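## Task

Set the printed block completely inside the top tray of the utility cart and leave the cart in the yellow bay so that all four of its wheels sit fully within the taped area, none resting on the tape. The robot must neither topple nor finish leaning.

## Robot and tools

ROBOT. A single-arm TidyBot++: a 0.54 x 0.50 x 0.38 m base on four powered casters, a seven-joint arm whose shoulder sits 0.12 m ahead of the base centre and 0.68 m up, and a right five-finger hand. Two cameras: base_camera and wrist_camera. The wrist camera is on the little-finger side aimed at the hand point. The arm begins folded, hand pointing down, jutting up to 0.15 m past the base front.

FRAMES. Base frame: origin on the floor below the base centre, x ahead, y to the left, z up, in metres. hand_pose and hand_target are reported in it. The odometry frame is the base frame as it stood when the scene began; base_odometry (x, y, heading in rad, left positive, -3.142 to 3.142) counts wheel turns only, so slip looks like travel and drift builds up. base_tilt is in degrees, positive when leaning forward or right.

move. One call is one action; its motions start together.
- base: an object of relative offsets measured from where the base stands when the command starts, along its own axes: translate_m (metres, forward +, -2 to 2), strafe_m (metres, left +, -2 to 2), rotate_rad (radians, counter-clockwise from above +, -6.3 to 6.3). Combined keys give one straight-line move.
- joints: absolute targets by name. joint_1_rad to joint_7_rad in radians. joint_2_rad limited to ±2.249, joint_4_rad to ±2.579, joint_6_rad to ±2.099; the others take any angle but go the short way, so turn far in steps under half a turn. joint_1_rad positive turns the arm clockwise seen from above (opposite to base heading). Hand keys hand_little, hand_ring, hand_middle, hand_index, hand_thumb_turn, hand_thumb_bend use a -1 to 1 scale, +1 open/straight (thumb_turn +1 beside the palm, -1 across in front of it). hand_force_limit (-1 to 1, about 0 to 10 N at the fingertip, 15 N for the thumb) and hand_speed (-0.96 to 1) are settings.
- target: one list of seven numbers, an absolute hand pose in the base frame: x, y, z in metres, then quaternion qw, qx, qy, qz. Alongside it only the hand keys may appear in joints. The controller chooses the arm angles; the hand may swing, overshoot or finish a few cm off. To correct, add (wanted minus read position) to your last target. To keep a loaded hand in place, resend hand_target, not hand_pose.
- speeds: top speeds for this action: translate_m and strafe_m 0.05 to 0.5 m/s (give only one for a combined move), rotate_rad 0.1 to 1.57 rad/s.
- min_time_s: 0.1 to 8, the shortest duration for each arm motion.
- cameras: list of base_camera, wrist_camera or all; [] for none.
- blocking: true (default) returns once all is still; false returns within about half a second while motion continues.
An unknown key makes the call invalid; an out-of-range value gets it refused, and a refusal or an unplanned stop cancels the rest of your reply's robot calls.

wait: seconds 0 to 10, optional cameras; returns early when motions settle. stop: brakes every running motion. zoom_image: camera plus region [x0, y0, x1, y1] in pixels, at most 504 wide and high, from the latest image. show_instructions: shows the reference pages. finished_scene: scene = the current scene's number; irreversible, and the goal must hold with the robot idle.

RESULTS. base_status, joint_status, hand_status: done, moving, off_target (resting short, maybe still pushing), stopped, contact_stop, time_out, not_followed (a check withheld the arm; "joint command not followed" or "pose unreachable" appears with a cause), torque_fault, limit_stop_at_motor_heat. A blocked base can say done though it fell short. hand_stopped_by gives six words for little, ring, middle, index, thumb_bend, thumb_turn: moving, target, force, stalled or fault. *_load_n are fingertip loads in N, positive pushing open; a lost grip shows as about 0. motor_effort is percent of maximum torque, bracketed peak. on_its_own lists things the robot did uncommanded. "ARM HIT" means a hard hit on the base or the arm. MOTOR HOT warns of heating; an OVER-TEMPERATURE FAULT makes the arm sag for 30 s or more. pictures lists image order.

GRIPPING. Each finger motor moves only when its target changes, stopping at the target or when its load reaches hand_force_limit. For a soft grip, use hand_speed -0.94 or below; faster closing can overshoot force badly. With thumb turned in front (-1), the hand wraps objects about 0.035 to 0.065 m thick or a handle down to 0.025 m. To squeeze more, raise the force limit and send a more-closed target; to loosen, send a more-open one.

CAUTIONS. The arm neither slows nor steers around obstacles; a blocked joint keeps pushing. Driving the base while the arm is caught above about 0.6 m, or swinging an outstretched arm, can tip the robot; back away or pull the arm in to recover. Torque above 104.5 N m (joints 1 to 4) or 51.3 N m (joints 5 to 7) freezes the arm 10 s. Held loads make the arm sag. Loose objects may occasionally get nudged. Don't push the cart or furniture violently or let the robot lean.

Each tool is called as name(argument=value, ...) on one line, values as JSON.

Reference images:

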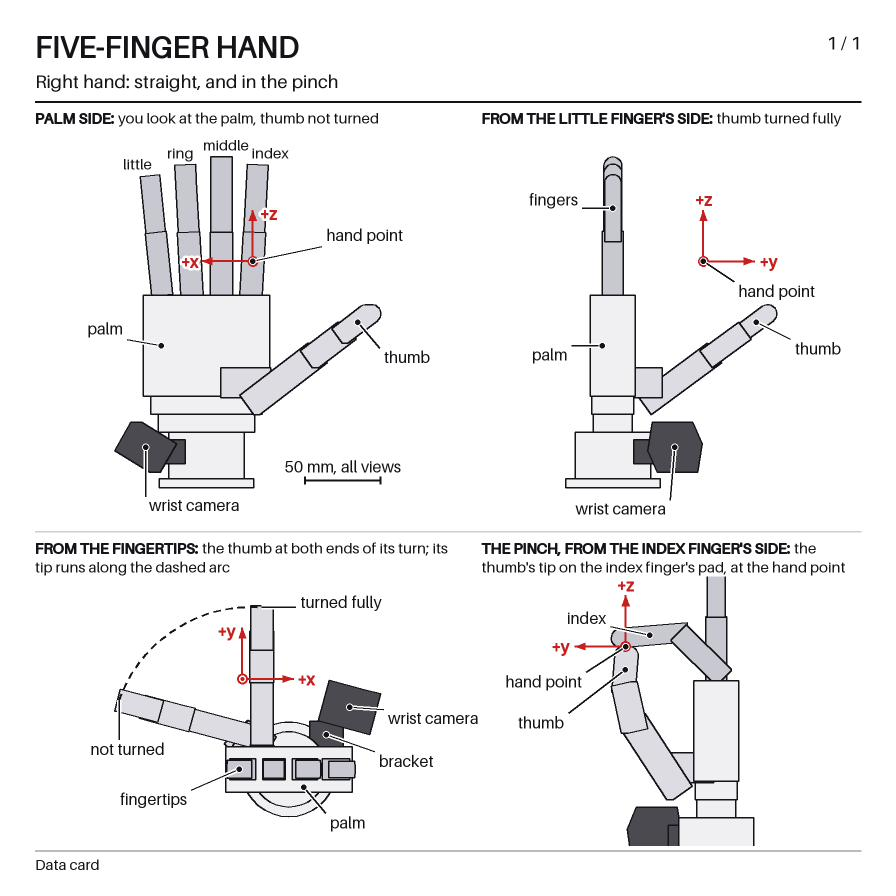

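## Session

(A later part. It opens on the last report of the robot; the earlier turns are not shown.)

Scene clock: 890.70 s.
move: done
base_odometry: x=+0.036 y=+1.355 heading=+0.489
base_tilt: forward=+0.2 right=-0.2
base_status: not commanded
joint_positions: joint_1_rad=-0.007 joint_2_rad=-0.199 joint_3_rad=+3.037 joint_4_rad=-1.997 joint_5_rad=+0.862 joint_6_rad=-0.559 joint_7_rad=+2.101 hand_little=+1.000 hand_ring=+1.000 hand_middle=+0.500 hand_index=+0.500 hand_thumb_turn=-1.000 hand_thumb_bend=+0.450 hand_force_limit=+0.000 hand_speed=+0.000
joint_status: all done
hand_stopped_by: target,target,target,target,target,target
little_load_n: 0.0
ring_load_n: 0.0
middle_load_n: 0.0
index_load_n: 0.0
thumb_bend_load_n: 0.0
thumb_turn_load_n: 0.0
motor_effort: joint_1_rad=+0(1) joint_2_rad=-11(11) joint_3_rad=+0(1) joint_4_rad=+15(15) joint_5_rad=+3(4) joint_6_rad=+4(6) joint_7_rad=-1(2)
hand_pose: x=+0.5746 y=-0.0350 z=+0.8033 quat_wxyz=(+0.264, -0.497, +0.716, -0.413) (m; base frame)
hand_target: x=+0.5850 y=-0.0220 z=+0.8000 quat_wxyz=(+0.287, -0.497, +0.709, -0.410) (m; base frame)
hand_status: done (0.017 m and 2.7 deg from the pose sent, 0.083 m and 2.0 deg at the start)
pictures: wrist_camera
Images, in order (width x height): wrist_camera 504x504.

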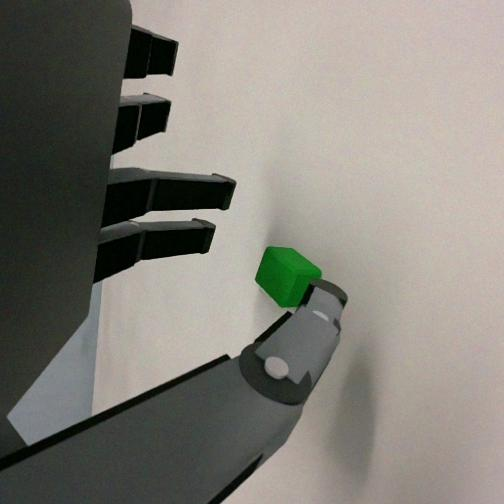

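move(target=[0.608, -0.013, 0.797, -0.2868, 0.4968, -0.7094, 0.4096], min_time_s=1.5, cameras=["wrist_camera"])

Scene clock: 908.70 s.
move: done
base_odometry: x=+0.036 y=+1.355 heading=+0.489
base_tilt: forward=+0.2 right=-0.2
base_status: not commanded
joint_positions: joint_1_rad=-0.008 joint_2_rad=-0.136 joint_3_rad=+3.036 joint_4_rad=-1.990 joint_5_rad=+0.934 joint_6_rad=-0.558 joint_7_rad=+2.017 hand_little=+1.000 hand_ring=+1.000 hand_middle=+0.500 hand_index=+0.500 hand_thumb_turn=-1.000 hand_thumb_bend=+0.450 hand_force_limit=+0.000 hand_speed=+0.000
joint_status: not commanded
hand_stopped_by: target,target,target,target,target,target
little_load_n: 0.0
ring_load_n: 0.0
middle_load_n: 0.0
index_load_n: 0.0
thumb_bend_load_n: 0.0
thumb_turn_load_n: 0.0
motor_effort: joint_1_rad=+0(1) joint_2_rad=-13(13) joint_3_rad=+1(1) joint_4_rad=+14(15) joint_5_rad=+4(4) joint_6_rad=+4(4) joint_7_rad=+0(1)
hand_pose: x=+0.5898 y=-0.0404 z=+0.7859 quat_wxyz=(+0.251, -0.493, +0.724, -0.412) (m; base frame)
hand_target: x=+0.6080 y=-0.0130 z=+0.7970 quat_wxyz=(+0.287, -0.497, +0.709, -0.410) (m; base frame)
hand_status: done (0.035 m and 4.5 deg from the pose sent, 0.041 m and 2.7 deg at the start)
pictures: wrist_camera
Images, in order (width x height): wrist_camera 504x504.

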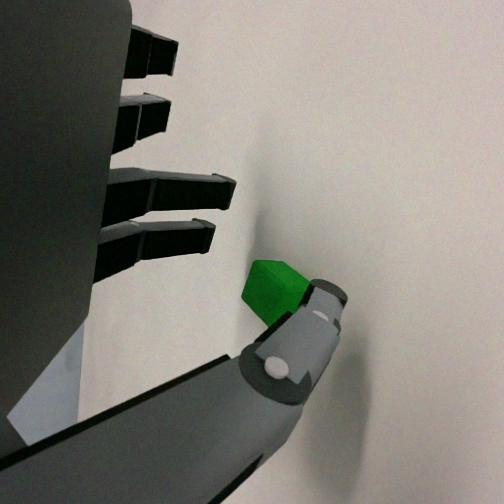

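move(target=[0.608, 0.012, 0.815, -0.2868, 0.4968, -0.7094, 0.4096], min_time_s=1.5, cameras=["wrist_camera"])

Scene clock: 915.63 s.
move: done
base_odometry: x=+0.036 y=+1.355 heading=+0.489
base_tilt: forward=+0.2 right=-0.2
base_status: not commanded
joint_positions: joint_1_rad=-0.045 joint_2_rad=-0.135 joint_3_rad=+2.984 joint_4_rad=-1.928 joint_5_rad=+0.934 joint_6_rad=-0.559 joint_7_rad=+2.017 hand_little=+1.000 hand_ring=+1.000 hand_middle=+0.500 hand_index=+0.500 hand_thumb_turn=-1.000 hand_thumb_bend=+0.450 hand_force_limit=+0.000 hand_speed=+0.000
joint_status: not commanded
hand_stopped_by: target,target,target,target,target,target
little_load_n: 0.0
ring_load_n: -0.5
middle_load_n: 0.0
index_load_n: -0.5
thumb_bend_load_n: 0.0
thumb_turn_load_n: 0.0
motor_effort: joint_1_rad=+0(1) joint_2_rad=-13(13) joint_3_rad=+1(1) joint_4_rad=+15(15) joint_5_rad=+4(4) joint_6_rad=+4(4) joint_7_rad=-1(1)
hand_pose: x=+0.6091 y=+0.0066 z=+0.8188 quat_wxyz=(+0.292, -0.512, +0.694, -0.414) (m; base frame)
hand_target: x=+0.6080 y=+0.0120 z=+0.8150 quat_wxyz=(+0.287, -0.497, +0.709, -0.410) (m; base frame)
hand_status: done (0.007 m and 2.6 deg from the pose sent, 0.063 m and 4.5 deg at the start)
pictures: wrist_camera
Images, in order (width x height): wrist_camera 504x504.

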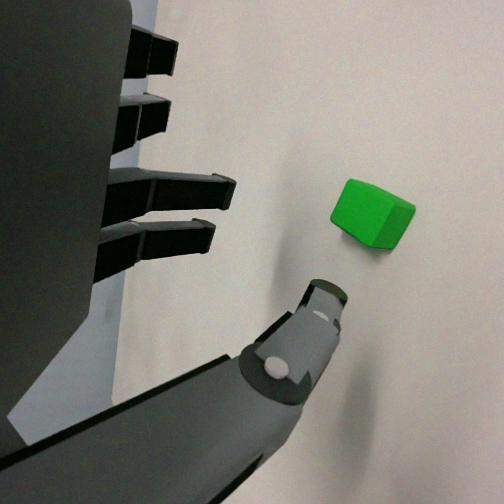

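move(target=[0.597, -0.021, 0.795, -0.2868, 0.4968, -0.7094, 0.4096], min_time_s=1.5, cameras=["wrist_camera"])

Scene clock: 928.37 s.
move: done
base_odometry: x=+0.036 y=+1.355 heading=+0.489
base_tilt: forward=+0.2 right=-0.2
base_status: not commanded
joint_positions: joint_1_rad=-0.014 joint_2_rad=-0.135 joint_3_rad=+3.001 joint_4_rad=-1.987 joint_5_rad=+0.934 joint_6_rad=-0.545 joint_7_rad=+2.017 hand_little=+1.000 hand_ring=+1.000 hand_middle=+0.500 hand_index=+0.500 hand_thumb_turn=-1.000 hand_thumb_bend=+0.450 hand_force_limit=+0.000 hand_speed=+0.000
joint_status: not commanded
hand_stopped_by: target,target,target,target,target,target
little_load_n: 0.0
ring_load_n: 0.0
middle_load_n: 0.0
index_load_n: 0.0
thumb_bend_load_n: 0.0
thumb_turn_load_n: 0.0
motor_effort: joint_1_rad=+0(1) joint_2_rad=-13(13) joint_3_rad=+1(1) joint_4_rad=+14(15) joint_5_rad=+3(4) joint_6_rad=+4(4) joint_7_rad=+0(1)
hand_pose: x=+0.5940 y=-0.0172 z=+0.7887 quat_wxyz=(+0.265, -0.509, +0.710, -0.408) (m; base frame)
hand_target: x=+0.5970 y=-0.0210 z=+0.7950 quat_wxyz=(+0.287, -0.497, +0.709, -0.410) (m; base frame)
hand_status: done (0.008 m and 2.9 deg from the pose sent, 0.038 m and 2.6 deg at the start)
pictures: wrist_camera
Images, in order (width x height): wrist_camera 504x504.

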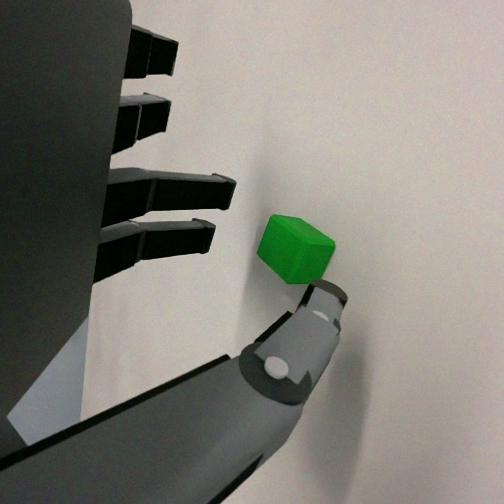

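move(target=[0.602, -0.028, 0.772, -0.2868, 0.4968, -0.7094, 0.4096], min_time_s=1.5, cameras=["wrist_camera"])

Scene clock: 942.17 s.
move: done
base_odometry: x=+0.036 y=+1.355 heading=+0.489
base_tilt: forward=+0.2 right=-0.2
base_status: not commanded
joint_positions: joint_1_rad=-0.003 joint_2_rad=-0.135 joint_3_rad=+3.011 joint_4_rad=-2.040 joint_5_rad=+1.048 joint_6_rad=-0.488 joint_7_rad=+1.911 hand_little=+1.000 hand_ring=+1.000 hand_middle=+0.500 hand_index=+0.500 hand_thumb_turn=-1.000 hand_thumb_bend=+0.450 hand_force_limit=+0.000 hand_speed=+0.000
joint_status: not commanded
hand_stopped_by: target,target,target,target,target,target
little_load_n: 0.0
ring_load_n: 0.0
middle_load_n: 0.0
index_load_n: 0.0
thumb_bend_load_n: 0.0
thumb_turn_load_n: 0.0
motor_effort: joint_1_rad=+1(1) joint_2_rad=-13(13) joint_3_rad=+0(1) joint_4_rad=+14(15) joint_5_rad=+3(4) joint_6_rad=+3(4) joint_7_rad=+0(1)
hand_pose: x=+0.5956 y=-0.0245 z=+0.7791 quat_wxyz=(+0.272, -0.507, +0.703, -0.417) (m; base frame)
hand_target: x=+0.6020 y=-0.0280 z=+0.7720 quat_wxyz=(+0.287, -0.497, +0.709, -0.410) (m; base frame)
hand_status: done (0.010 m and 2.4 deg from the pose sent, 0.021 m and 2.9 deg at the start)
pictures: wrist_camera
Images, in order (width x height): wrist_camera 504x504.

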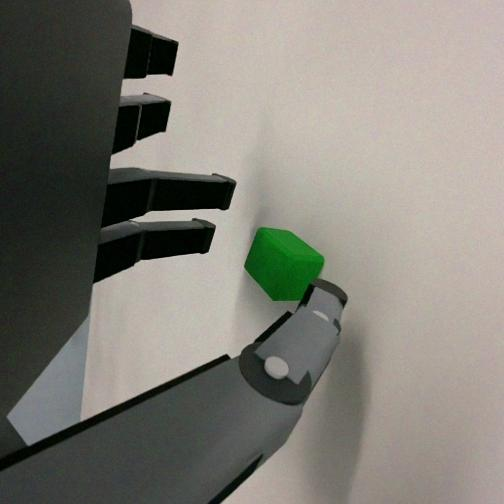

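move(target=[0.603, -0.028, 0.756, -0.2868, 0.4968, -0.7094, 0.4096], min_time_s=1.5, cameras=["wrist_camera"])

Scene clock: 949.53 s.
move: done
base_odometry: x=+0.036 y=+1.355 heading=+0.489
base_tilt: forward=+0.2 right=-0.2
base_status: not commanded
joint_positions: joint_1_rad=-0.003 joint_2_rad=-0.117 joint_3_rad=+3.021 joint_4_rad=-2.079 joint_5_rad=+1.176 joint_6_rad=-0.468 joint_7_rad=+1.772 hand_little=+1.000 hand_ring=+1.000 hand_middle=+0.500 hand_index=+0.500 hand_thumb_turn=-1.000 hand_thumb_bend=+0.450 hand_force_limit=+0.000 hand_speed=+0.000
joint_status: not commanded
hand_stopped_by: target,target,target,target,target,target
little_load_n: -0.5
ring_load_n: -0.5
middle_load_n: 0.0
index_load_n: 0.0
thumb_bend_load_n: 0.5
thumb_turn_load_n: 0.0
motor_effort: joint_1_rad=+1(1) joint_2_rad=-13(13) joint_3_rad=+0(1) joint_4_rad=+14(14) joint_5_rad=+3(4) joint_6_rad=+2(3) joint_7_rad=-1(2)
hand_pose: x=+0.5981 y=-0.0332 z=+0.7658 quat_wxyz=(+0.270, -0.500, +0.706, -0.423) (m; base frame)
hand_target: x=+0.6030 y=-0.0280 z=+0.7560 quat_wxyz=(+0.287, -0.497, +0.709, -0.410) (m; base frame)
hand_status: done (0.012 m and 2.5 deg from the pose sent, 0.025 m and 2.4 deg at the start)
pictures: wrist_camera
Images, in order (width x height): wrist_camera 504x504.

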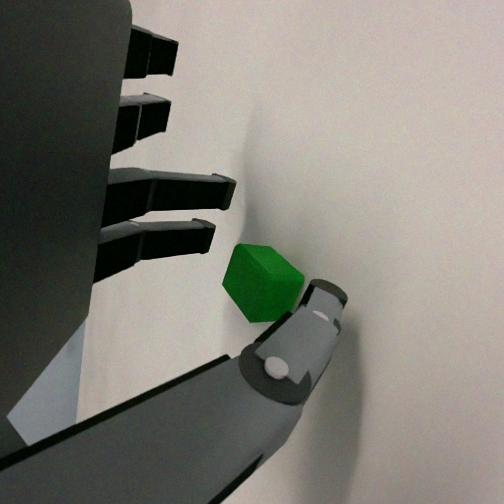

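move(target=[0.603, -0.014, 0.758, -0.2868, 0.4968, -0.7094, 0.4096], min_time_s=1.5, cameras=["wrist_camera"])

Scene clock: 956.67 s.
move: done
base_odometry: x=+0.036 y=+1.355 heading=+0.489
base_tilt: forward=+0.2 right=-0.2
base_status: not commanded
joint_positions: joint_1_rad=-0.011 joint_2_rad=-0.114 joint_3_rad=+3.021 joint_4_rad=-2.079 joint_5_rad=+1.177 joint_6_rad=-0.468 joint_7_rad=+1.748 hand_little=+1.000 hand_ring=+1.000 hand_middle=+0.500 hand_index=+0.500 hand_thumb_turn=-1.000 hand_thumb_bend=+0.450 hand_force_limit=+0.000 hand_speed=+0.000
joint_status: not commanded
hand_stopped_by: target,target,target,target,target,target
little_load_n: 0.0
ring_load_n: 0.0
middle_load_n: 0.0
index_load_n: 0.0
thumb_bend_load_n: 0.0
thumb_turn_load_n: 0.0
motor_effort: joint_1_rad=+0(1) joint_2_rad=-13(13) joint_3_rad=+0(1) joint_4_rad=+14(14) joint_5_rad=+3(4) joint_6_rad=+2(2) joint_7_rad=+0(1)
hand_pose: x=+0.5995 y=-0.0280 z=+0.7652 quat_wxyz=(+0.276, -0.495, +0.710, -0.418) (m; base frame)
hand_target: x=+0.6030 y=-0.0140 z=+0.7580 quat_wxyz=(+0.287, -0.497, +0.709, -0.410) (m; base frame)
hand_status: done (0.016 m and 1.6 deg from the pose sent, 0.021 m and 2.5 deg at the start)
pictures: wrist_camera
Images, in order (width x height): wrist_camera 504x504.

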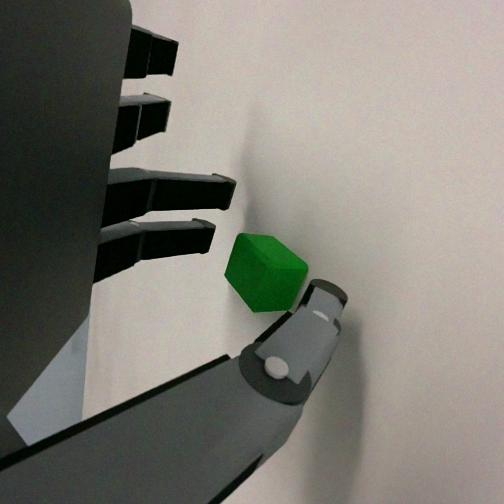

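move(target=[0.601, 0.000, 0.758, -0.2868, 0.4968, -0.7094, 0.4096], min_time_s=1.5, cameras=["wrist_camera"])

Scene clock: 979.27 s.
move: done
base_odometry: x=+0.036 y=+1.355 heading=+0.489
base_tilt: forward=+0.2 right=-0.2
base_status: not commanded
joint_positions: joint_1_rad=-0.041 joint_2_rad=-0.112 joint_3_rad=+3.009 joint_4_rad=-2.079 joint_5_rad=+1.181 joint_6_rad=-0.468 joint_7_rad=+1.712 hand_little=+1.000 hand_ring=+1.000 hand_middle=+0.500 hand_index=+0.500 hand_thumb_turn=-1.000 hand_thumb_bend=+0.450 hand_force_limit=+0.000 hand_speed=+0.000
joint_status: not commanded
hand_stopped_by: target,target,target,target,target,target
little_load_n: 0.0
ring_load_n: 0.0
middle_load_n: 0.0
index_load_n: 0.0
thumb_bend_load_n: 0.0
thumb_turn_load_n: 0.0
motor_effort: joint_1_rad=+0(1) joint_2_rad=-13(13) joint_3_rad=+0(1) joint_4_rad=+14(14) joint_5_rad=+3(4) joint_6_rad=+2(2) joint_7_rad=+0(1)
hand_pose: x=+0.6017 y=-0.0067 z=+0.7653 quat_wxyz=(+0.290, -0.498, +0.707, -0.408) (m; base frame)
hand_target: x=+0.6010 y=+0.0000 z=+0.7580 quat_wxyz=(+0.287, -0.497, +0.709, -0.410) (m; base frame)
hand_status: done (0.010 m and 0.5 deg from the pose sent, 0.029 m and 1.6 deg at the start)
pictures: wrist_camera
Images, in order (width x height): wrist_camera 504x504.

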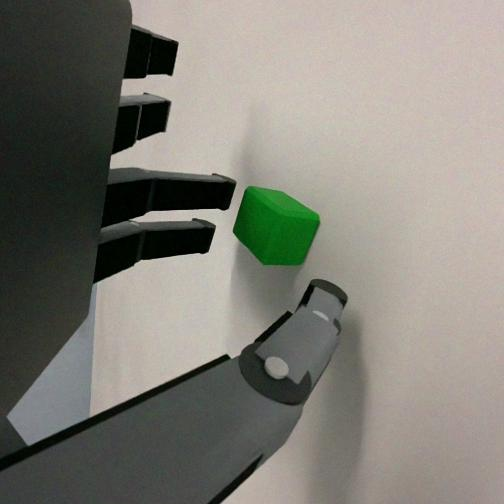

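move(target=[0.601, -0.023, 0.758, -0.2868, 0.4968, -0.7094, 0.4096], min_time_s=1.5, cameras=["wrist_camera"])

Scene clock: 985.20 s.
move: done
base_odometry: x=+0.036 y=+1.355 heading=+0.489
base_tilt: forward=+0.2 right=-0.2
base_status: not commanded
joint_positions: joint_1_rad=-0.022 joint_2_rad=-0.112 joint_3_rad=+3.010 joint_4_rad=-2.079 joint_5_rad=+1.181 joint_6_rad=-0.468 joint_7_rad=+1.712 hand_little=+1.000 hand_ring=+1.000 hand_middle=+0.500 hand_index=+0.500 hand_thumb_turn=-1.000 hand_thumb_bend=+0.450 hand_force_limit=+0.000 hand_speed=+0.000
joint_status: not commanded
hand_stopped_by: target,target,target,target,target,target
little_load_n: 0.0
ring_load_n: 0.0
middle_load_n: 0.0
index_load_n: 0.0
thumb_bend_load_n: 0.0
thumb_turn_load_n: 0.0
motor_effort: joint_1_rad=+0(1) joint_2_rad=-13(13) joint_3_rad=+0(1) joint_4_rad=+14(14) joint_5_rad=+3(4) joint_6_rad=+2(2) joint_7_rad=+0(1)
hand_pose: x=+0.6015 y=-0.0163 z=+0.7653 quat_wxyz=(+0.286, -0.491, +0.712, -0.411) (m; base frame)
hand_target: x=+0.6010 y=-0.0230 z=+0.7580 quat_wxyz=(+0.287, -0.497, +0.709, -0.410) (m; base frame)
hand_status: done (0.010 m and 0.7 deg from the pose sent, 0.018 m and 0.5 deg at the start)
pictures: wrist_camera
Images, in order (width x height): wrist_camera 504x504.

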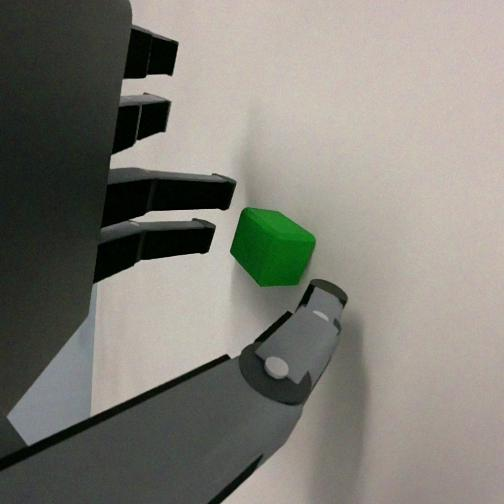

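move(joints={"hand_force_limit":-0.4,"hand_speed":-0.9,"hand_index":-0.1,"hand_middle":-0.1,"hand_thumb_bend":-0.2}, cameras=["wrist_camera"])

Scene clock: 994.60 s.
move: done
base_odometry: x=+0.036 y=+1.355 heading=+0.489
base_tilt: forward=+0.2 right=-0.2
base_status: not commanded
joint_positions: joint_1_rad=-0.022 joint_2_rad=-0.112 joint_3_rad=+3.010 joint_4_rad=-2.079 joint_5_rad=+1.181 joint_6_rad=-0.468 joint_7_rad=+1.712 hand_little=+1.000 hand_ring=+1.000 hand_middle=-0.100 hand_index=-0.100 hand_thumb_turn=-1.000 hand_thumb_bend=-0.200 hand_force_limit=-0.400 hand_speed=-0.900
joint_status: all done
hand_stopped_by: target,target,target,target,target,target
little_load_n: 0.0
ring_load_n: 0.0
middle_load_n: 0.0
index_load_n: 0.0
thumb_bend_load_n: 0.0
thumb_turn_load_n: 0.0
motor_effort: joint_1_rad=+0(1) joint_2_rad=-13(14) joint_3_rad=+0(1) joint_4_rad=+14(14) joint_5_rad=+3(4) joint_6_rad=+2(2) joint_7_rad=+0(1)
hand_pose: x=+0.6015 y=-0.0163 z=+0.7653 quat_wxyz=(+0.286, -0.491, +0.712, -0.411) (m; base frame)
hand_target: x=+0.6010 y=-0.0230 z=+0.7580 quat_wxyz=(+0.287, -0.497, +0.709, -0.410) (m; base frame)
hand_status: not commanded
pictures: wrist_camera
Images, in order (width x height): wrist_camera 504x504.

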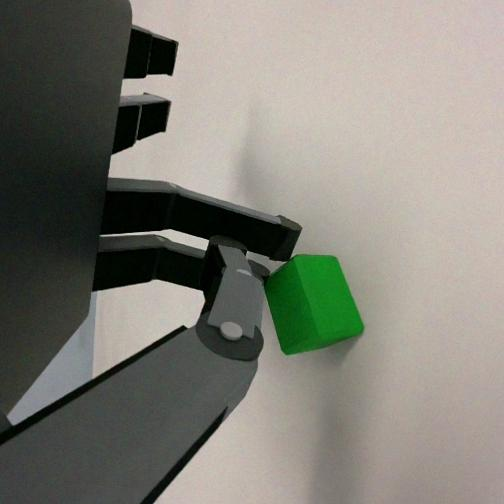

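zoom_image(camera="wrist_camera", region=[190, 200, 390, 380])

Scaled by 2.520 from the camera's 504x504 image, which has a finer 720x720 frame.

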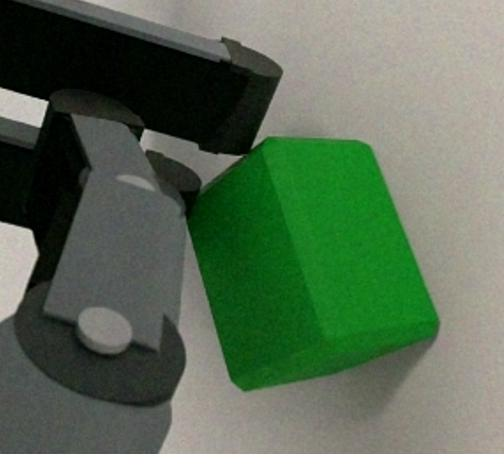

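move(joints={"hand_speed":-0.3,"hand_index":0.5,"hand_middle":0.5,"hand_thumb_bend":0.2})

move(target=[0.59, -0.023, 0.83, -0.2868, 0.4968, -0.7094, 0.4096], min_time_s=1.5, cameras=["wrist_camera"])

zoom_image(camera="wrist_camera", region=[260, 160, 460, 340])

Scene clock: 1031.40 s.
move: done
base_odometry: x=+0.036 y=+1.355 heading=+0.489
base_tilt: forward=+0.2 right=-0.2
base_status: not commanded
joint_positions: joint_1_rad=-0.022 joint_2_rad=-0.112 joint_3_rad=+3.010 joint_4_rad=-2.079 joint_5_rad=+1.181 joint_6_rad=-0.468 joint_7_rad=+1.712 hand_little=+1.000 hand_ring=+1.000 hand_middle=+0.500 hand_index=+0.500 hand_thumb_turn=-1.000 hand_thumb_bend=+0.200 hand_force_limit=-0.400 hand_speed=-0.300
joint_status: all done
hand_stopped_by: target,target,target,target,target,target
little_load_n: 0.0
ring_load_n: 0.0
middle_load_n: 0.0
index_load_n: 0.0
thumb_bend_load_n: 0.0
thumb_turn_load_n: 0.0
motor_effort: joint_1_rad=+1(1) joint_2_rad=-13(14) joint_3_rad=+0(1) joint_4_rad=+14(14) joint_5_rad=+3(4) joint_6_rad=+2(2) joint_7_rad=-1(1)
hand_pose: x=+0.6015 y=-0.0163 z=+0.7653 quat_wxyz=(+0.286, -0.491, +0.712, -0.411) (m; base frame)
hand_target: x=+0.6010 y=-0.0230 z=+0.7580 quat_wxyz=(+0.287, -0.497, +0.709, -0.410) (m; base frame)
hand_status: not commanded
pictures: none

Scene clock: 1033.53 s.
move: done
base_odometry: x=+0.036 y=+1.355 heading=+0.489
base_tilt: forward=+0.2 right=-0.2
base_status: not commanded
joint_positions: joint_1_rad=-0.022 joint_2_rad=-0.171 joint_3_rad=+3.034 joint_4_rad=-1.934 joint_5_rad=+0.836 joint_6_rad=-0.496 joint_7_rad=+2.102 hand_little=+1.000 hand_ring=+1.000 hand_middle=+0.500 hand_index=+0.500 hand_thumb_turn=-1.000 hand_thumb_bend=+0.200 hand_force_limit=-0.400 hand_speed=-0.300
joint_status: not commanded
hand_stopped_by: target,target,target,target,target,target
little_load_n: 0.0
ring_load_n: 0.0
middle_load_n: 0.0
index_load_n: 0.0
thumb_bend_load_n: 0.0
thumb_turn_load_n: 0.0
motor_effort: joint_1_rad=+0(1) joint_2_rad=-12(14) joint_3_rad=+0(1) joint_4_rad=+15(15) joint_5_rad=+3(4) joint_6_rad=+5(5) joint_7_rad=+0(1)
hand_pose: x=+0.6059 y=-0.0053 z=+0.8304 quat_wxyz=(+0.313, -0.497, +0.700, -0.405) (m; base frame)
hand_target: x=+0.5900 y=-0.0230 z=+0.8300 quat_wxyz=(+0.287, -0.497, +0.709, -0.410) (m; base frame)
hand_status: done (0.024 m and 3.2 deg from the pose sent, 0.066 m and 0.7 deg at the start)
pictures: wrist_camera
Images, in order (width x height): wrist_camera 504x504.

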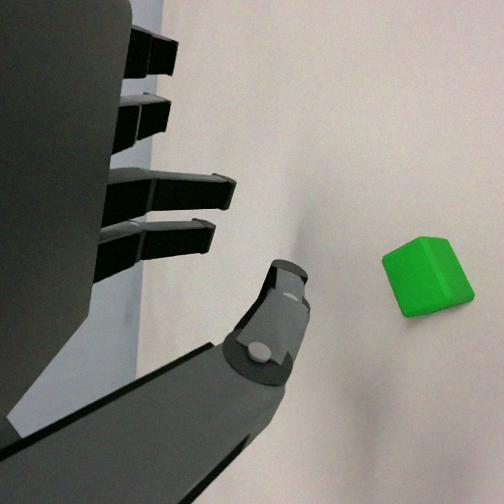

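Scaled by 2.520 from the camera's 504x504 image, which has a finer 720x720 frame.

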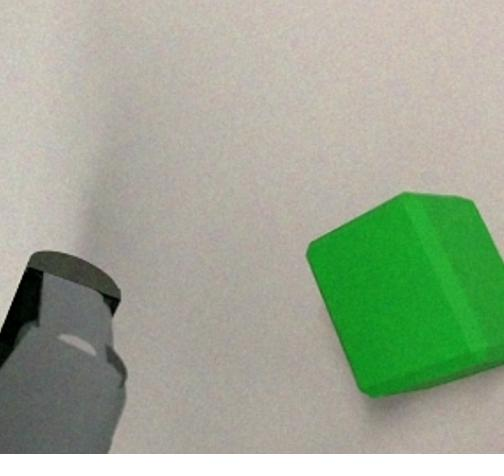

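move(target=[0.55, -0.016, 0.87, -0.4914, 0.7285, -0.3955, 0.2668], min_time_s=3, cameras=["wrist_camera"])

Scene clock: 1062.23 s.
move: done
base_odometry: x=+0.036 y=+1.355 heading=+0.489
base_tilt: forward=+0.2 right=-0.2
base_status: not commanded
joint_positions: joint_1_rad=-1.462 joint_2_rad=-0.976 joint_3_rad=+3.977 joint_4_rad=-1.828 joint_5_rad=+0.772 joint_6_rad=-0.716 joint_7_rad=+3.097 hand_little=+1.000 hand_ring=+1.000 hand_middle=+0.500 hand_index=+0.500 hand_thumb_turn=-1.000 hand_thumb_bend=+0.200 hand_force_limit=-0.400 hand_speed=-0.300
joint_status: not commanded
hand_stopped_by: target,target,target,target,target,target
little_load_n: 0.0
ring_load_n: 0.0
middle_load_n: 0.0
index_load_n: 0.0
thumb_bend_load_n: 0.0
thumb_turn_load_n: 0.0
motor_effort: joint_1_rad=+0(1) joint_2_rad=+15(16) joint_3_rad=-9(10) joint_4_rad=+11(15) joint_5_rad=+0(3) joint_6_rad=+8(9) joint_7_rad=+0(1)
hand_pose: x=+0.5599 y=-0.0113 z=+0.8941 quat_wxyz=(+0.514, -0.701, +0.401, -0.289) (m; base frame)
hand_target: x=+0.5500 y=-0.0160 z=+0.8700 quat_wxyz=(+0.491, -0.729, +0.396, -0.267) (m; base frame)
hand_status: done (0.026 m and 4.8 deg from the pose sent, 0.069 m and 51.4 deg at the start)
pictures: wrist_camera
Images, in order (width x height): wrist_camera 504x504.

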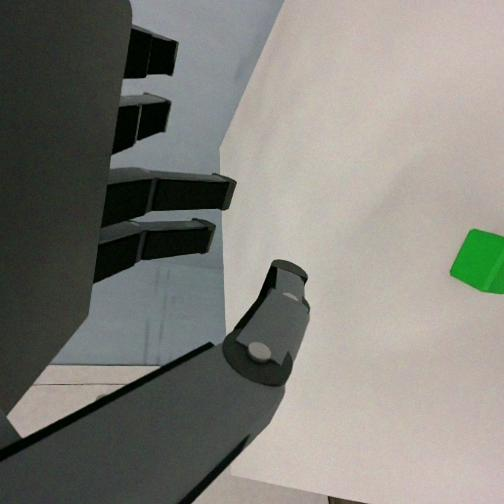

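move(target=[0.55, -0.018, 0.80, -0.4914, 0.7285, -0.3955, 0.2668], min_time_s=2.5, cameras=["wrist_camera"])

zoom_image(camera="wrist_camera", region=[250, 180, 450, 360])

Scene clock: 1069.30 s.
move: done
base_odometry: x=+0.036 y=+1.355 heading=+0.489
base_tilt: forward=+0.2 right=-0.2
base_status: not commanded
joint_positions: joint_1_rad=-1.462 joint_2_rad=-1.070 joint_3_rad=+4.057 joint_4_rad=-1.980 joint_5_rad=+0.828 joint_6_rad=-0.716 joint_7_rad=+3.100 hand_little=+1.000 hand_ring=+1.000 hand_middle=+0.500 hand_index=+0.500 hand_thumb_turn=-1.000 hand_thumb_bend=+0.200 hand_force_limit=-0.400 hand_speed=-0.300
joint_status: not commanded
hand_stopped_by: target,target,target,target,target,target
little_load_n: 0.0
ring_load_n: 0.0
middle_load_n: 0.0
index_load_n: 0.0
thumb_bend_load_n: 0.0
thumb_turn_load_n: -0.5
motor_effort: joint_1_rad=+0(1) joint_2_rad=+16(17) joint_3_rad=-10(10) joint_4_rad=+10(11) joint_5_rad=+1(1) joint_6_rad=+8(9) joint_7_rad=-1(1)
hand_pose: x=+0.5395 y=-0.0167 z=+0.8035 quat_wxyz=(+0.486, -0.732, +0.406, -0.251) (m; base frame)
hand_target: x=+0.5500 y=-0.0180 z=+0.8000 quat_wxyz=(+0.491, -0.729, +0.396, -0.267) (m; base frame)
hand_status: done (0.011 m and 2.3 deg from the pose sent, 0.095 m and 4.8 deg at the start)
pictures: wrist_camera
Images, in order (width x height): wrist_camera 504x504.

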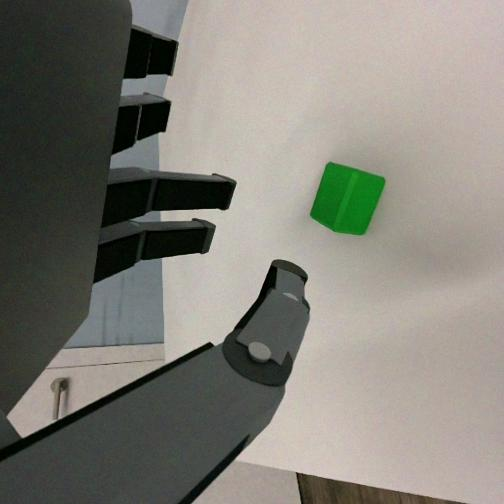

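Scaled by 2.520 from the camera's 504x504 image, which has a finer 720x720 frame.

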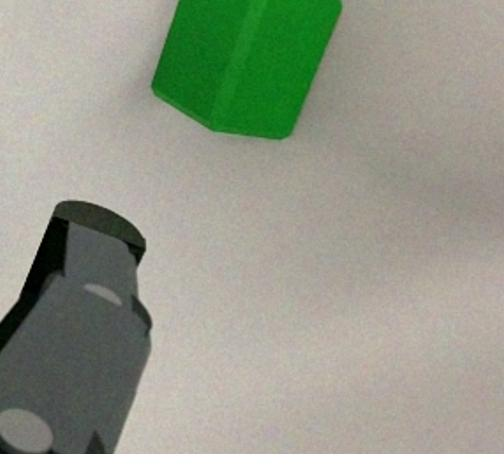

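zoom_image(camera="wrist_camera", region=[290, 140, 410, 250])

Scaled by 4.200 from the camera's 504x504 image, which has a finer 720x720 frame.

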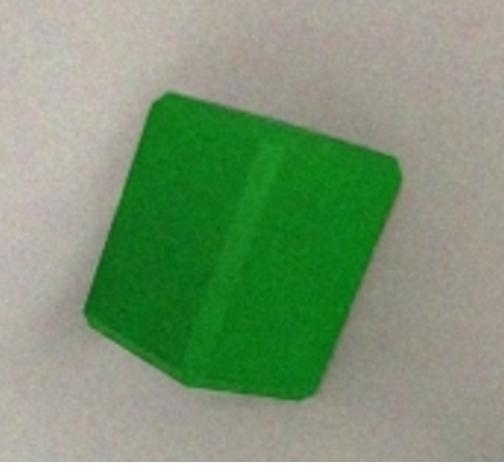

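move(target=[0.568, -0.047, 0.785, -0.4914, 0.7285, -0.3955, 0.2668], min_time_s=2, cameras=["wrist_camera"])

zoom_image(camera="wrist_camera", region=[190, 160, 390, 340])

Scene clock: 1107.20 s.
move: done
base_odometry: x=+0.036 y=+1.355 heading=+0.489
base_tilt: forward=+0.2 right=-0.2
base_status: not commanded
joint_positions: joint_1_rad=-1.492 joint_2_rad=-1.145 joint_3_rad=+4.103 joint_4_rad=-1.964 joint_5_rad=+0.862 joint_6_rad=-0.716 joint_7_rad=+3.103 hand_little=+1.000 hand_ring=+1.000 hand_middle=+0.500 hand_index=+0.500 hand_thumb_turn=-1.000 hand_thumb_bend=+0.200 hand_force_limit=-0.400 hand_speed=-0.300
joint_status: not commanded
hand_stopped_by: target,target,target,target,target,target
little_load_n: 0.0
ring_load_n: 0.0
middle_load_n: 0.0
index_load_n: 0.0
thumb_bend_load_n: 0.0
thumb_turn_load_n: 0.5
motor_effort: joint_1_rad=+0(1) joint_2_rad=+18(18) joint_3_rad=-11(11) joint_4_rad=+9(10) joint_5_rad=+0(1) joint_6_rad=+8(8) joint_7_rad=+0(1)
hand_pose: x=+0.5534 y=-0.0330 z=+0.7926 quat_wxyz=(+0.504, -0.716, +0.419, -0.239) (m; base frame)
hand_target: x=+0.5680 y=-0.0470 z=+0.7850 quat_wxyz=(+0.491, -0.729, +0.396, -0.267) (m; base frame)
hand_status: done (0.022 m and 4.7 deg from the pose sent, 0.046 m and 2.3 deg at the start)
pictures: wrist_camera
Images, in order (width x height): wrist_camera 504x504.

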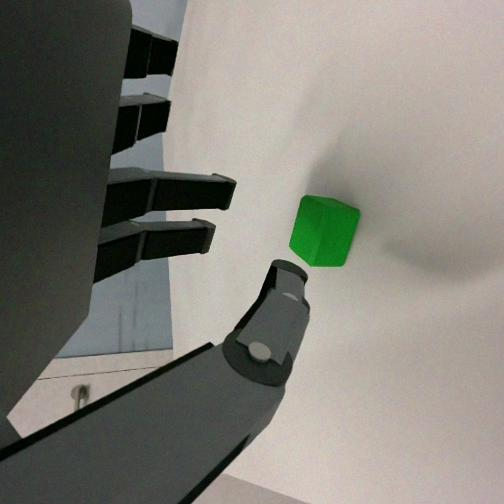

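Scaled by 2.520 from the camera's 504x504 image, which has a finer 720x720 frame.

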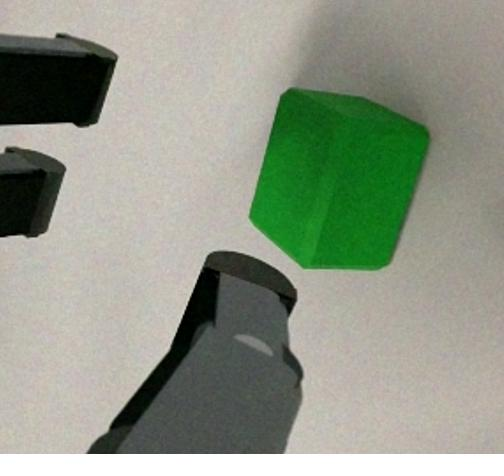

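move(target=[0.572, -0.068, 0.775, -0.4914, 0.7285, -0.3955, 0.2668], min_time_s=1.5, cameras=["wrist_camera"])

zoom_image(camera="wrist_camera", region=[190, 160, 390, 340])

Scene clock: 1132.00 s.
move: done
base_odometry: x=+0.036 y=+1.355 heading=+0.489
base_tilt: forward=+0.2 right=-0.2
base_status: not commanded
joint_positions: joint_1_rad=-1.497 joint_2_rad=-1.199 joint_3_rad=+4.113 joint_4_rad=-1.939 joint_5_rad=+0.871 joint_6_rad=-0.716 joint_7_rad=+3.152 hand_little=+1.000 hand_ring=+1.000 hand_middle=+0.500 hand_index=+0.500 hand_thumb_turn=-1.000 hand_thumb_bend=+0.200 hand_force_limit=-0.400 hand_speed=-0.300
joint_status: not commanded
hand_stopped_by: target,target,target,target,target,target
little_load_n: 0.0
ring_load_n: 0.0
middle_load_n: 0.0
index_load_n: 0.0
thumb_bend_load_n: 0.0
thumb_turn_load_n: 0.0
motor_effort: joint_1_rad=+1(1) joint_2_rad=+19(20) joint_3_rad=-11(11) joint_4_rad=+8(9) joint_5_rad=-1(1) joint_6_rad=+8(8) joint_7_rad=+0(1)
hand_pose: x=+0.5633 y=-0.0512 z=+0.7948 quat_wxyz=(+0.519, -0.705, +0.414, -0.248) (m; base frame)
hand_target: x=+0.5720 y=-0.0680 z=+0.7750 quat_wxyz=(+0.491, -0.729, +0.396, -0.267) (m; base frame)
hand_status: done (0.027 m and 5.2 deg from the pose sent, 0.043 m and 4.7 deg at the start)
pictures: wrist_camera
Images, in order (width x height): wrist_camera 504x504.

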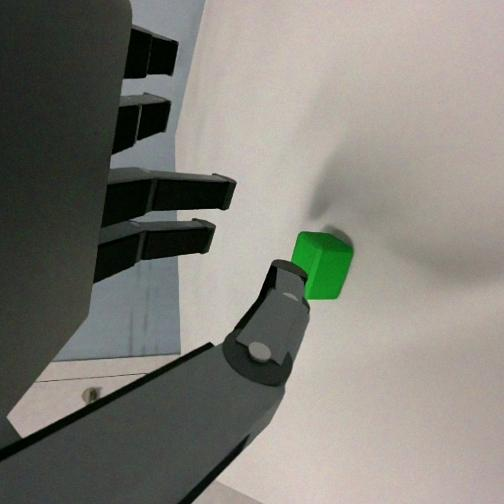

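Scaled by 2.520 from the camera's 504x504 image, which has a finer 720x720 frame.

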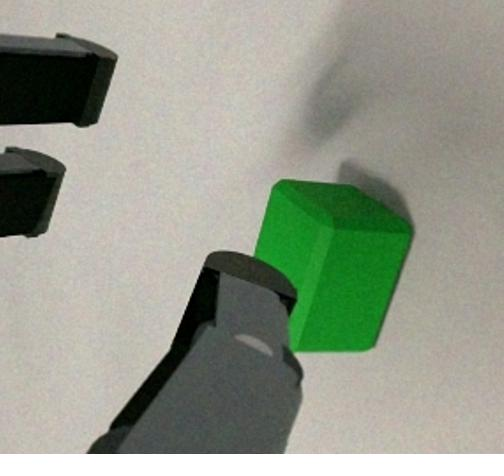

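move(target=[0.55, -0.05, 0.88, -0.4914, 0.7285, -0.3955, 0.2668], min_time_s=1.5)

move(target=[0.55, 0.0, 0.93, -0.3954, 0.5862, -0.5862, 0.3954], min_time_s=3, cameras=["wrist_camera"])

Scene clock: 1146.83 s.
move: done
base_odometry: x=+0.036 y=+1.355 heading=+0.489
base_tilt: forward=+0.2 right=-0.2
base_status: not commanded
joint_positions: joint_1_rad=-1.496 joint_2_rad=-1.056 joint_3_rad=+4.016 joint_4_rad=-1.743 joint_5_rad=+0.750 joint_6_rad=-0.810 joint_7_rad=+3.179 hand_little=+1.000 hand_ring=+1.000 hand_middle=+0.500 hand_index=+0.500 hand_thumb_turn=-1.000 hand_thumb_bend=+0.200 hand_force_limit=-0.400 hand_speed=-0.300
joint_status: not commanded
hand_stopped_by: target,target,target,target,target,target
little_load_n: 0.0
ring_load_n: 0.0
middle_load_n: 0.0
index_load_n: 0.0
thumb_bend_load_n: 0.0
thumb_turn_load_n: 0.0
motor_effort: joint_1_rad=+1(1) joint_2_rad=+18(20) joint_3_rad=-10(12) joint_4_rad=+9(10) joint_5_rad=+0(1) joint_6_rad=+8(9) joint_7_rad=-1(1)
hand_pose: x=+0.5696 y=-0.0540 z=+0.8869 quat_wxyz=(+0.519, -0.696, +0.417, -0.270) (m; base frame)
hand_target: x=+0.5500 y=-0.0500 z=+0.8800 quat_wxyz=(+0.491, -0.729, +0.396, -0.267) (m; base frame)
hand_status: done (0.021 m and 5.4 deg from the pose sent, 0.086 m and 5.2 deg at the start)
pictures: none

Scene clock: 1150.13 s.
move: done
base_odometry: x=+0.036 y=+1.355 heading=+0.489
base_tilt: forward=+0.2 right=-0.2
base_status: not commanded
joint_positions: joint_1_rad=-0.567 joint_2_rad=-0.451 joint_3_rad=+3.529 joint_4_rad=-1.827 joint_5_rad=+0.551 joint_6_rad=-0.624 joint_7_rad=+2.838 hand_little=+1.000 hand_ring=+1.000 hand_middle=+0.500 hand_index=+0.500 hand_thumb_turn=-1.000 hand_thumb_bend=+0.200 hand_force_limit=-0.400 hand_speed=-0.300
joint_status: not commanded
hand_stopped_by: target,target,target,target,target,target
little_load_n: 0.0
ring_load_n: 0.0
middle_load_n: 0.0
index_load_n: 0.0
thumb_bend_load_n: 0.0
thumb_turn_load_n: 0.0
motor_effort: joint_1_rad=+0(2) joint_2_rad=-2(19) joint_3_rad=-2(11) joint_4_rad=+15(16) joint_5_rad=+2(2) joint_6_rad=+8(9) joint_7_rad=+0(1)
hand_pose: x=+0.5427 y=-0.0283 z=+0.9258 quat_wxyz=(+0.353, -0.609, +0.575, -0.417) (m; base frame)
hand_target: x=+0.5500 y=+0.0000 z=+0.9300 quat_wxyz=(+0.395, -0.586, +0.586, -0.395) (m; base frame)
hand_status: done (0.030 m and 6.2 deg from the pose sent, 0.072 m and 30.8 deg at the start)
pictures: wrist_camera
Images, in order (width x height): wrist_camera 504x504.

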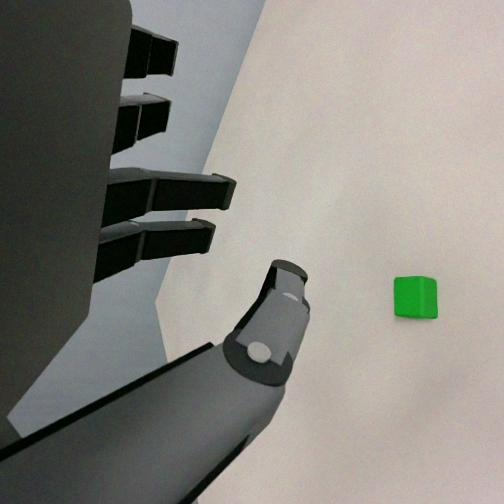

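move(base={"translate_m":0.01,"strafe_m":-0.39,"rotate_rad":0.576}, speeds={"translate_m":0.3,"rotate_rad":0.6}, cameras=["all"])

Scene clock: 1156.80 s.
move: done
base_odometry: x=+0.228 y=+1.015 heading=+1.066
base_tilt: forward=+0.1 right=-0.2
base_status: done
joint_positions: joint_1_rad=-0.560 joint_2_rad=-0.449 joint_3_rad=+3.521 joint_4_rad=-1.827 joint_5_rad=+0.547 joint_6_rad=-0.620 joint_7_rad=+2.836 hand_little=+1.000 hand_ring=+1.000 hand_middle=+0.500 hand_index=+0.500 hand_thumb_turn=-1.000 hand_thumb_bend=+0.200 hand_force_limit=-0.400 hand_speed=-0.300
joint_status: not commanded
hand_stopped_by: target,target,target,target,target,target
little_load_n: 0.0
ring_load_n: 0.0
middle_load_n: 0.0
index_load_n: 0.0
thumb_bend_load_n: 0.0
thumb_turn_load_n: 0.0
motor_effort: joint_1_rad=+1(1) joint_2_rad=-3(5) joint_3_rad=-2(3) joint_4_rad=+15(15) joint_5_rad=+2(2) joint_6_rad=+8(8) joint_7_rad=-1(1)
hand_pose: x=+0.5432 y=-0.0256 z=+0.9265 quat_wxyz=(+0.355, -0.609, +0.574, -0.417) (m; base frame)
hand_target: x=+0.5500 y=+0.0000 z=+0.9300 quat_wxyz=(+0.395, -0.586, +0.586, -0.395) (m; base frame)
hand_status: not commanded
pictures: base_camera, wrist_camera
Images, in order (width x height): base_camera 644x364, wrist_camera 504x504.

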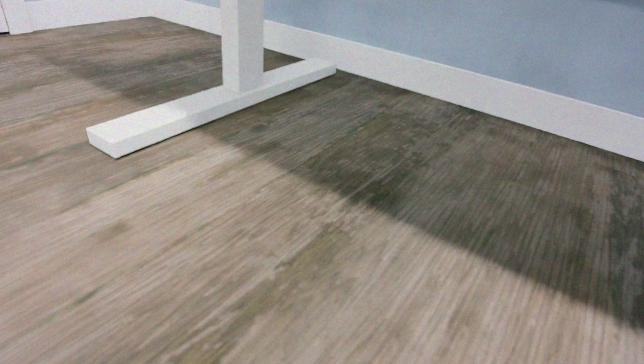

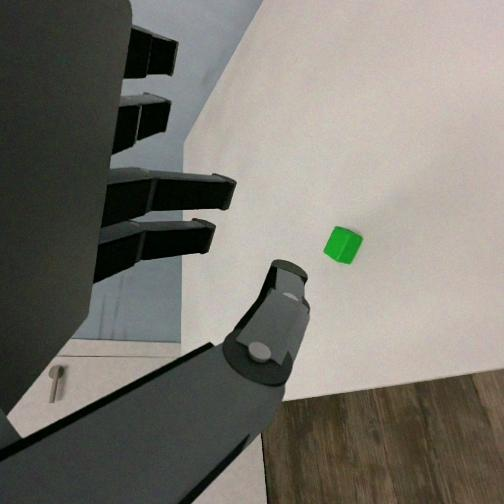

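move(target=[0.63, -0.01, 0.85, -0.3954, 0.5862, -0.5862, 0.3954], min_time_s=2.5, cameras=["wrist_camera"])

zoom_image(camera="wrist_camera", region=[300, 180, 420, 300])

Scene clock: 1167.87 s.
move: done
base_odometry: x=+0.228 y=+1.015 heading=+1.066
base_tilt: forward=+0.2 right=-0.2
base_status: not commanded
joint_positions: joint_1_rad=-0.709 joint_2_rad=-0.264 joint_3_rad=+3.817 joint_4_rad=-1.953 joint_5_rad=+0.547 joint_6_rad=-0.262 joint_7_rad=+2.786 hand_little=+1.000 hand_ring=+1.000 hand_middle=+0.500 hand_index=+0.500 hand_thumb_turn=-1.000 hand_thumb_bend=+0.200 hand_force_limit=-0.400 hand_speed=-0.300
joint_status: not commanded
hand_stopped_by: target,target,target,target,target,target
little_load_n: 0.0
ring_load_n: 0.0
middle_load_n: 0.0
index_load_n: 0.0
thumb_bend_load_n: 0.0
thumb_turn_load_n: 0.0
motor_effort: joint_1_rad=+1(2) joint_2_rad=-6(7) joint_3_rad=-2(3) joint_4_rad=+15(16) joint_5_rad=+1(2) joint_6_rad=+8(8) joint_7_rad=+0(2)
hand_pose: x=+0.6219 y=-0.0226 z=+0.8497 quat_wxyz=(+0.370, -0.601, +0.584, -0.402) (m; base frame)
hand_target: x=+0.6300 y=-0.0100 z=+0.8500 quat_wxyz=(+0.395, -0.586, +0.586, -0.395) (m; base frame)
hand_status: done (0.015 m and 3.4 deg from the pose sent, 0.117 m and 6.0 deg at the start)
pictures: wrist_camera
Images, in order (width x height): wrist_camera 504x504.

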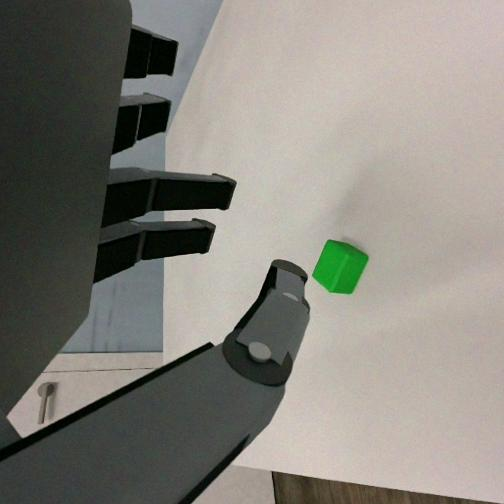

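Scaled by 4.200 from the camera's 504x504 image, which has a finer 720x720 frame.

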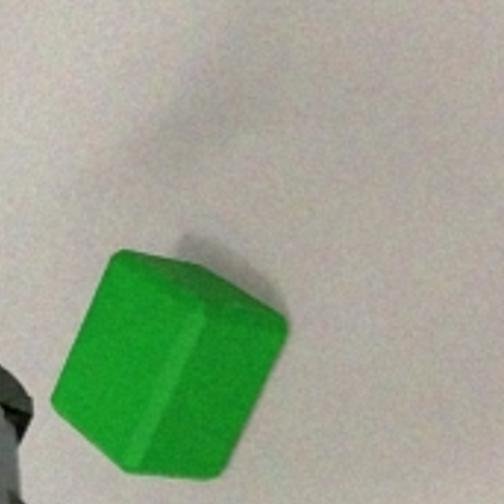

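move(target=[0.658, 0.003, 0.79, -0.3954, 0.5862, -0.5862, 0.3954], min_time_s=2.5, cameras=["wrist_camera"])

zoom_image(camera="wrist_camera", region=[190, 160, 390, 340])

Scene clock: 1187.63 s.
move: done
base_odometry: x=+0.228 y=+1.015 heading=+1.066
base_tilt: forward=+0.2 right=-0.2
base_status: not commanded
joint_positions: joint_1_rad=-0.059 joint_2_rad=-0.061 joint_3_rad=+3.307 joint_4_rad=-2.042 joint_5_rad=+0.958 joint_6_rad=+0.042 joint_7_rad=+2.259 hand_little=+1.000 hand_ring=+1.000 hand_middle=+0.500 hand_index=+0.500 hand_thumb_turn=-1.000 hand_thumb_bend=+0.200 hand_force_limit=-0.400 hand_speed=-0.300
joint_status: not commanded
hand_stopped_by: target,target,target,target,target,target
little_load_n: 0.0
ring_load_n: 0.0
middle_load_n: 0.0
index_load_n: 0.0
thumb_bend_load_n: 0.0
thumb_turn_load_n: 0.0
motor_effort: joint_1_rad=+0(1) joint_2_rad=-15(16) joint_3_rad=+0(2) joint_4_rad=+15(15) joint_5_rad=+0(1) joint_6_rad=+5(8) joint_7_rad=-1(1)
hand_pose: x=+0.6584 y=-0.0198 z=+0.7972 quat_wxyz=(+0.371, -0.583, +0.591, -0.417) (m; base frame)
hand_target: x=+0.6580 y=+0.0030 z=+0.7900 quat_wxyz=(+0.395, -0.586, +0.586, -0.395) (m; base frame)
hand_status: done (0.024 m and 3.8 deg from the pose sent, 0.074 m and 3.4 deg at the start)
pictures: wrist_camera
Images, in order (width x height): wrist_camera 504x504.

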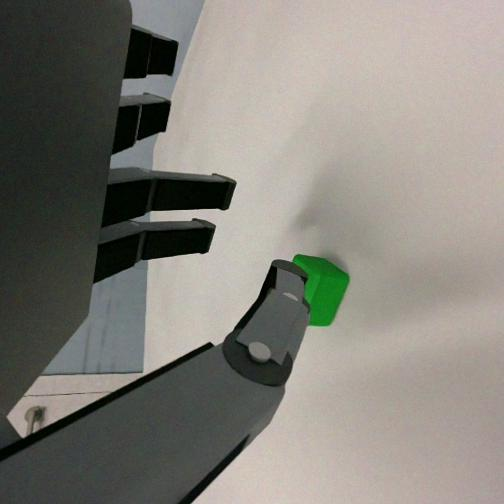

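Scaled by 2.520 from the camera's 504x504 image, which has a finer 720x720 frame.

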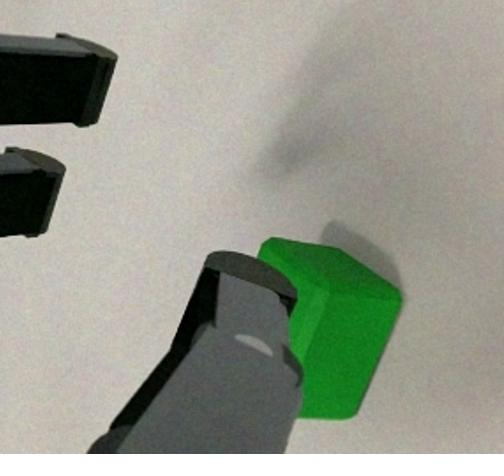

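move(joints={"hand_speed":-0.3,"hand_index":0.6,"hand_middle":0.6}, target=[0.652, 0.014, 0.768, -0.3954, 0.5862, -0.5862, 0.3954], min_time_s=2, cameras=["wrist_camera"])

zoom_image(camera="wrist_camera", region=[170, 160, 370, 340])

Scene clock: 1202.53 s.
move: done
base_odometry: x=+0.228 y=+1.015 heading=+1.066
base_tilt: forward=+0.2 right=-0.2
base_status: not commanded
joint_positions: joint_1_rad=+0.103 joint_2_rad=-0.046 joint_3_rad=+3.114 joint_4_rad=-2.106 joint_5_rad=+0.494 joint_6_rad=+0.088 joint_7_rad=+2.652 hand_little=+1.000 hand_ring=+1.000 hand_middle=+0.600 hand_index=+0.600 hand_thumb_turn=-1.000 hand_thumb_bend=+0.200 hand_force_limit=-0.400 hand_speed=-0.300
joint_status: all done
hand_stopped_by: target,target,target,target,target,target
little_load_n: 0.0
ring_load_n: 0.0
middle_load_n: 0.0
index_load_n: 0.0
thumb_bend_load_n: 0.0
thumb_turn_load_n: 0.0
motor_effort: joint_1_rad=+0(1) joint_2_rad=-15(16) joint_3_rad=+0(1) joint_4_rad=+14(15) joint_5_rad=+0(0) joint_6_rad=+7(8) joint_7_rad=-1(1)
hand_pose: x=+0.6483 y=+0.0057 z=+0.7707 quat_wxyz=(+0.384, -0.578, +0.605, -0.391) (m; base frame)
hand_target: x=+0.6520 y=+0.0140 z=+0.7680 quat_wxyz=(+0.395, -0.586, +0.586, -0.395) (m; base frame)
hand_status: done (0.010 m and 2.7 deg from the pose sent, 0.045 m and 3.8 deg at the start)
pictures: wrist_camera
Images, in order (width x height): wrist_camera 504x504.

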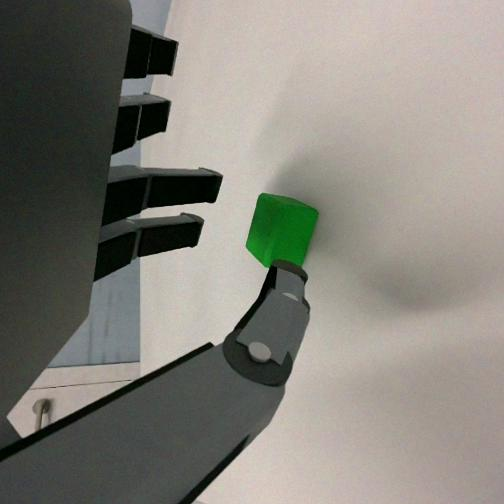

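Scaled by 2.520 from the camera's 504x504 image, which has a finer 720x720 frame.

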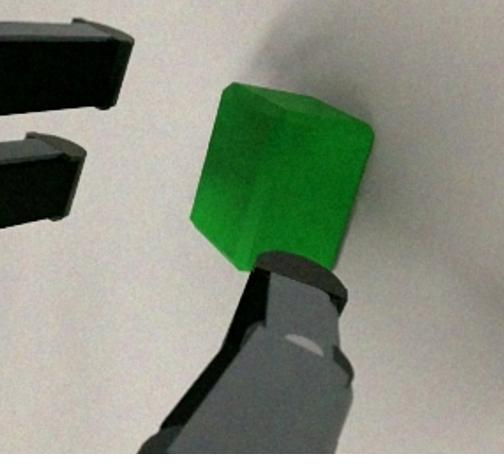

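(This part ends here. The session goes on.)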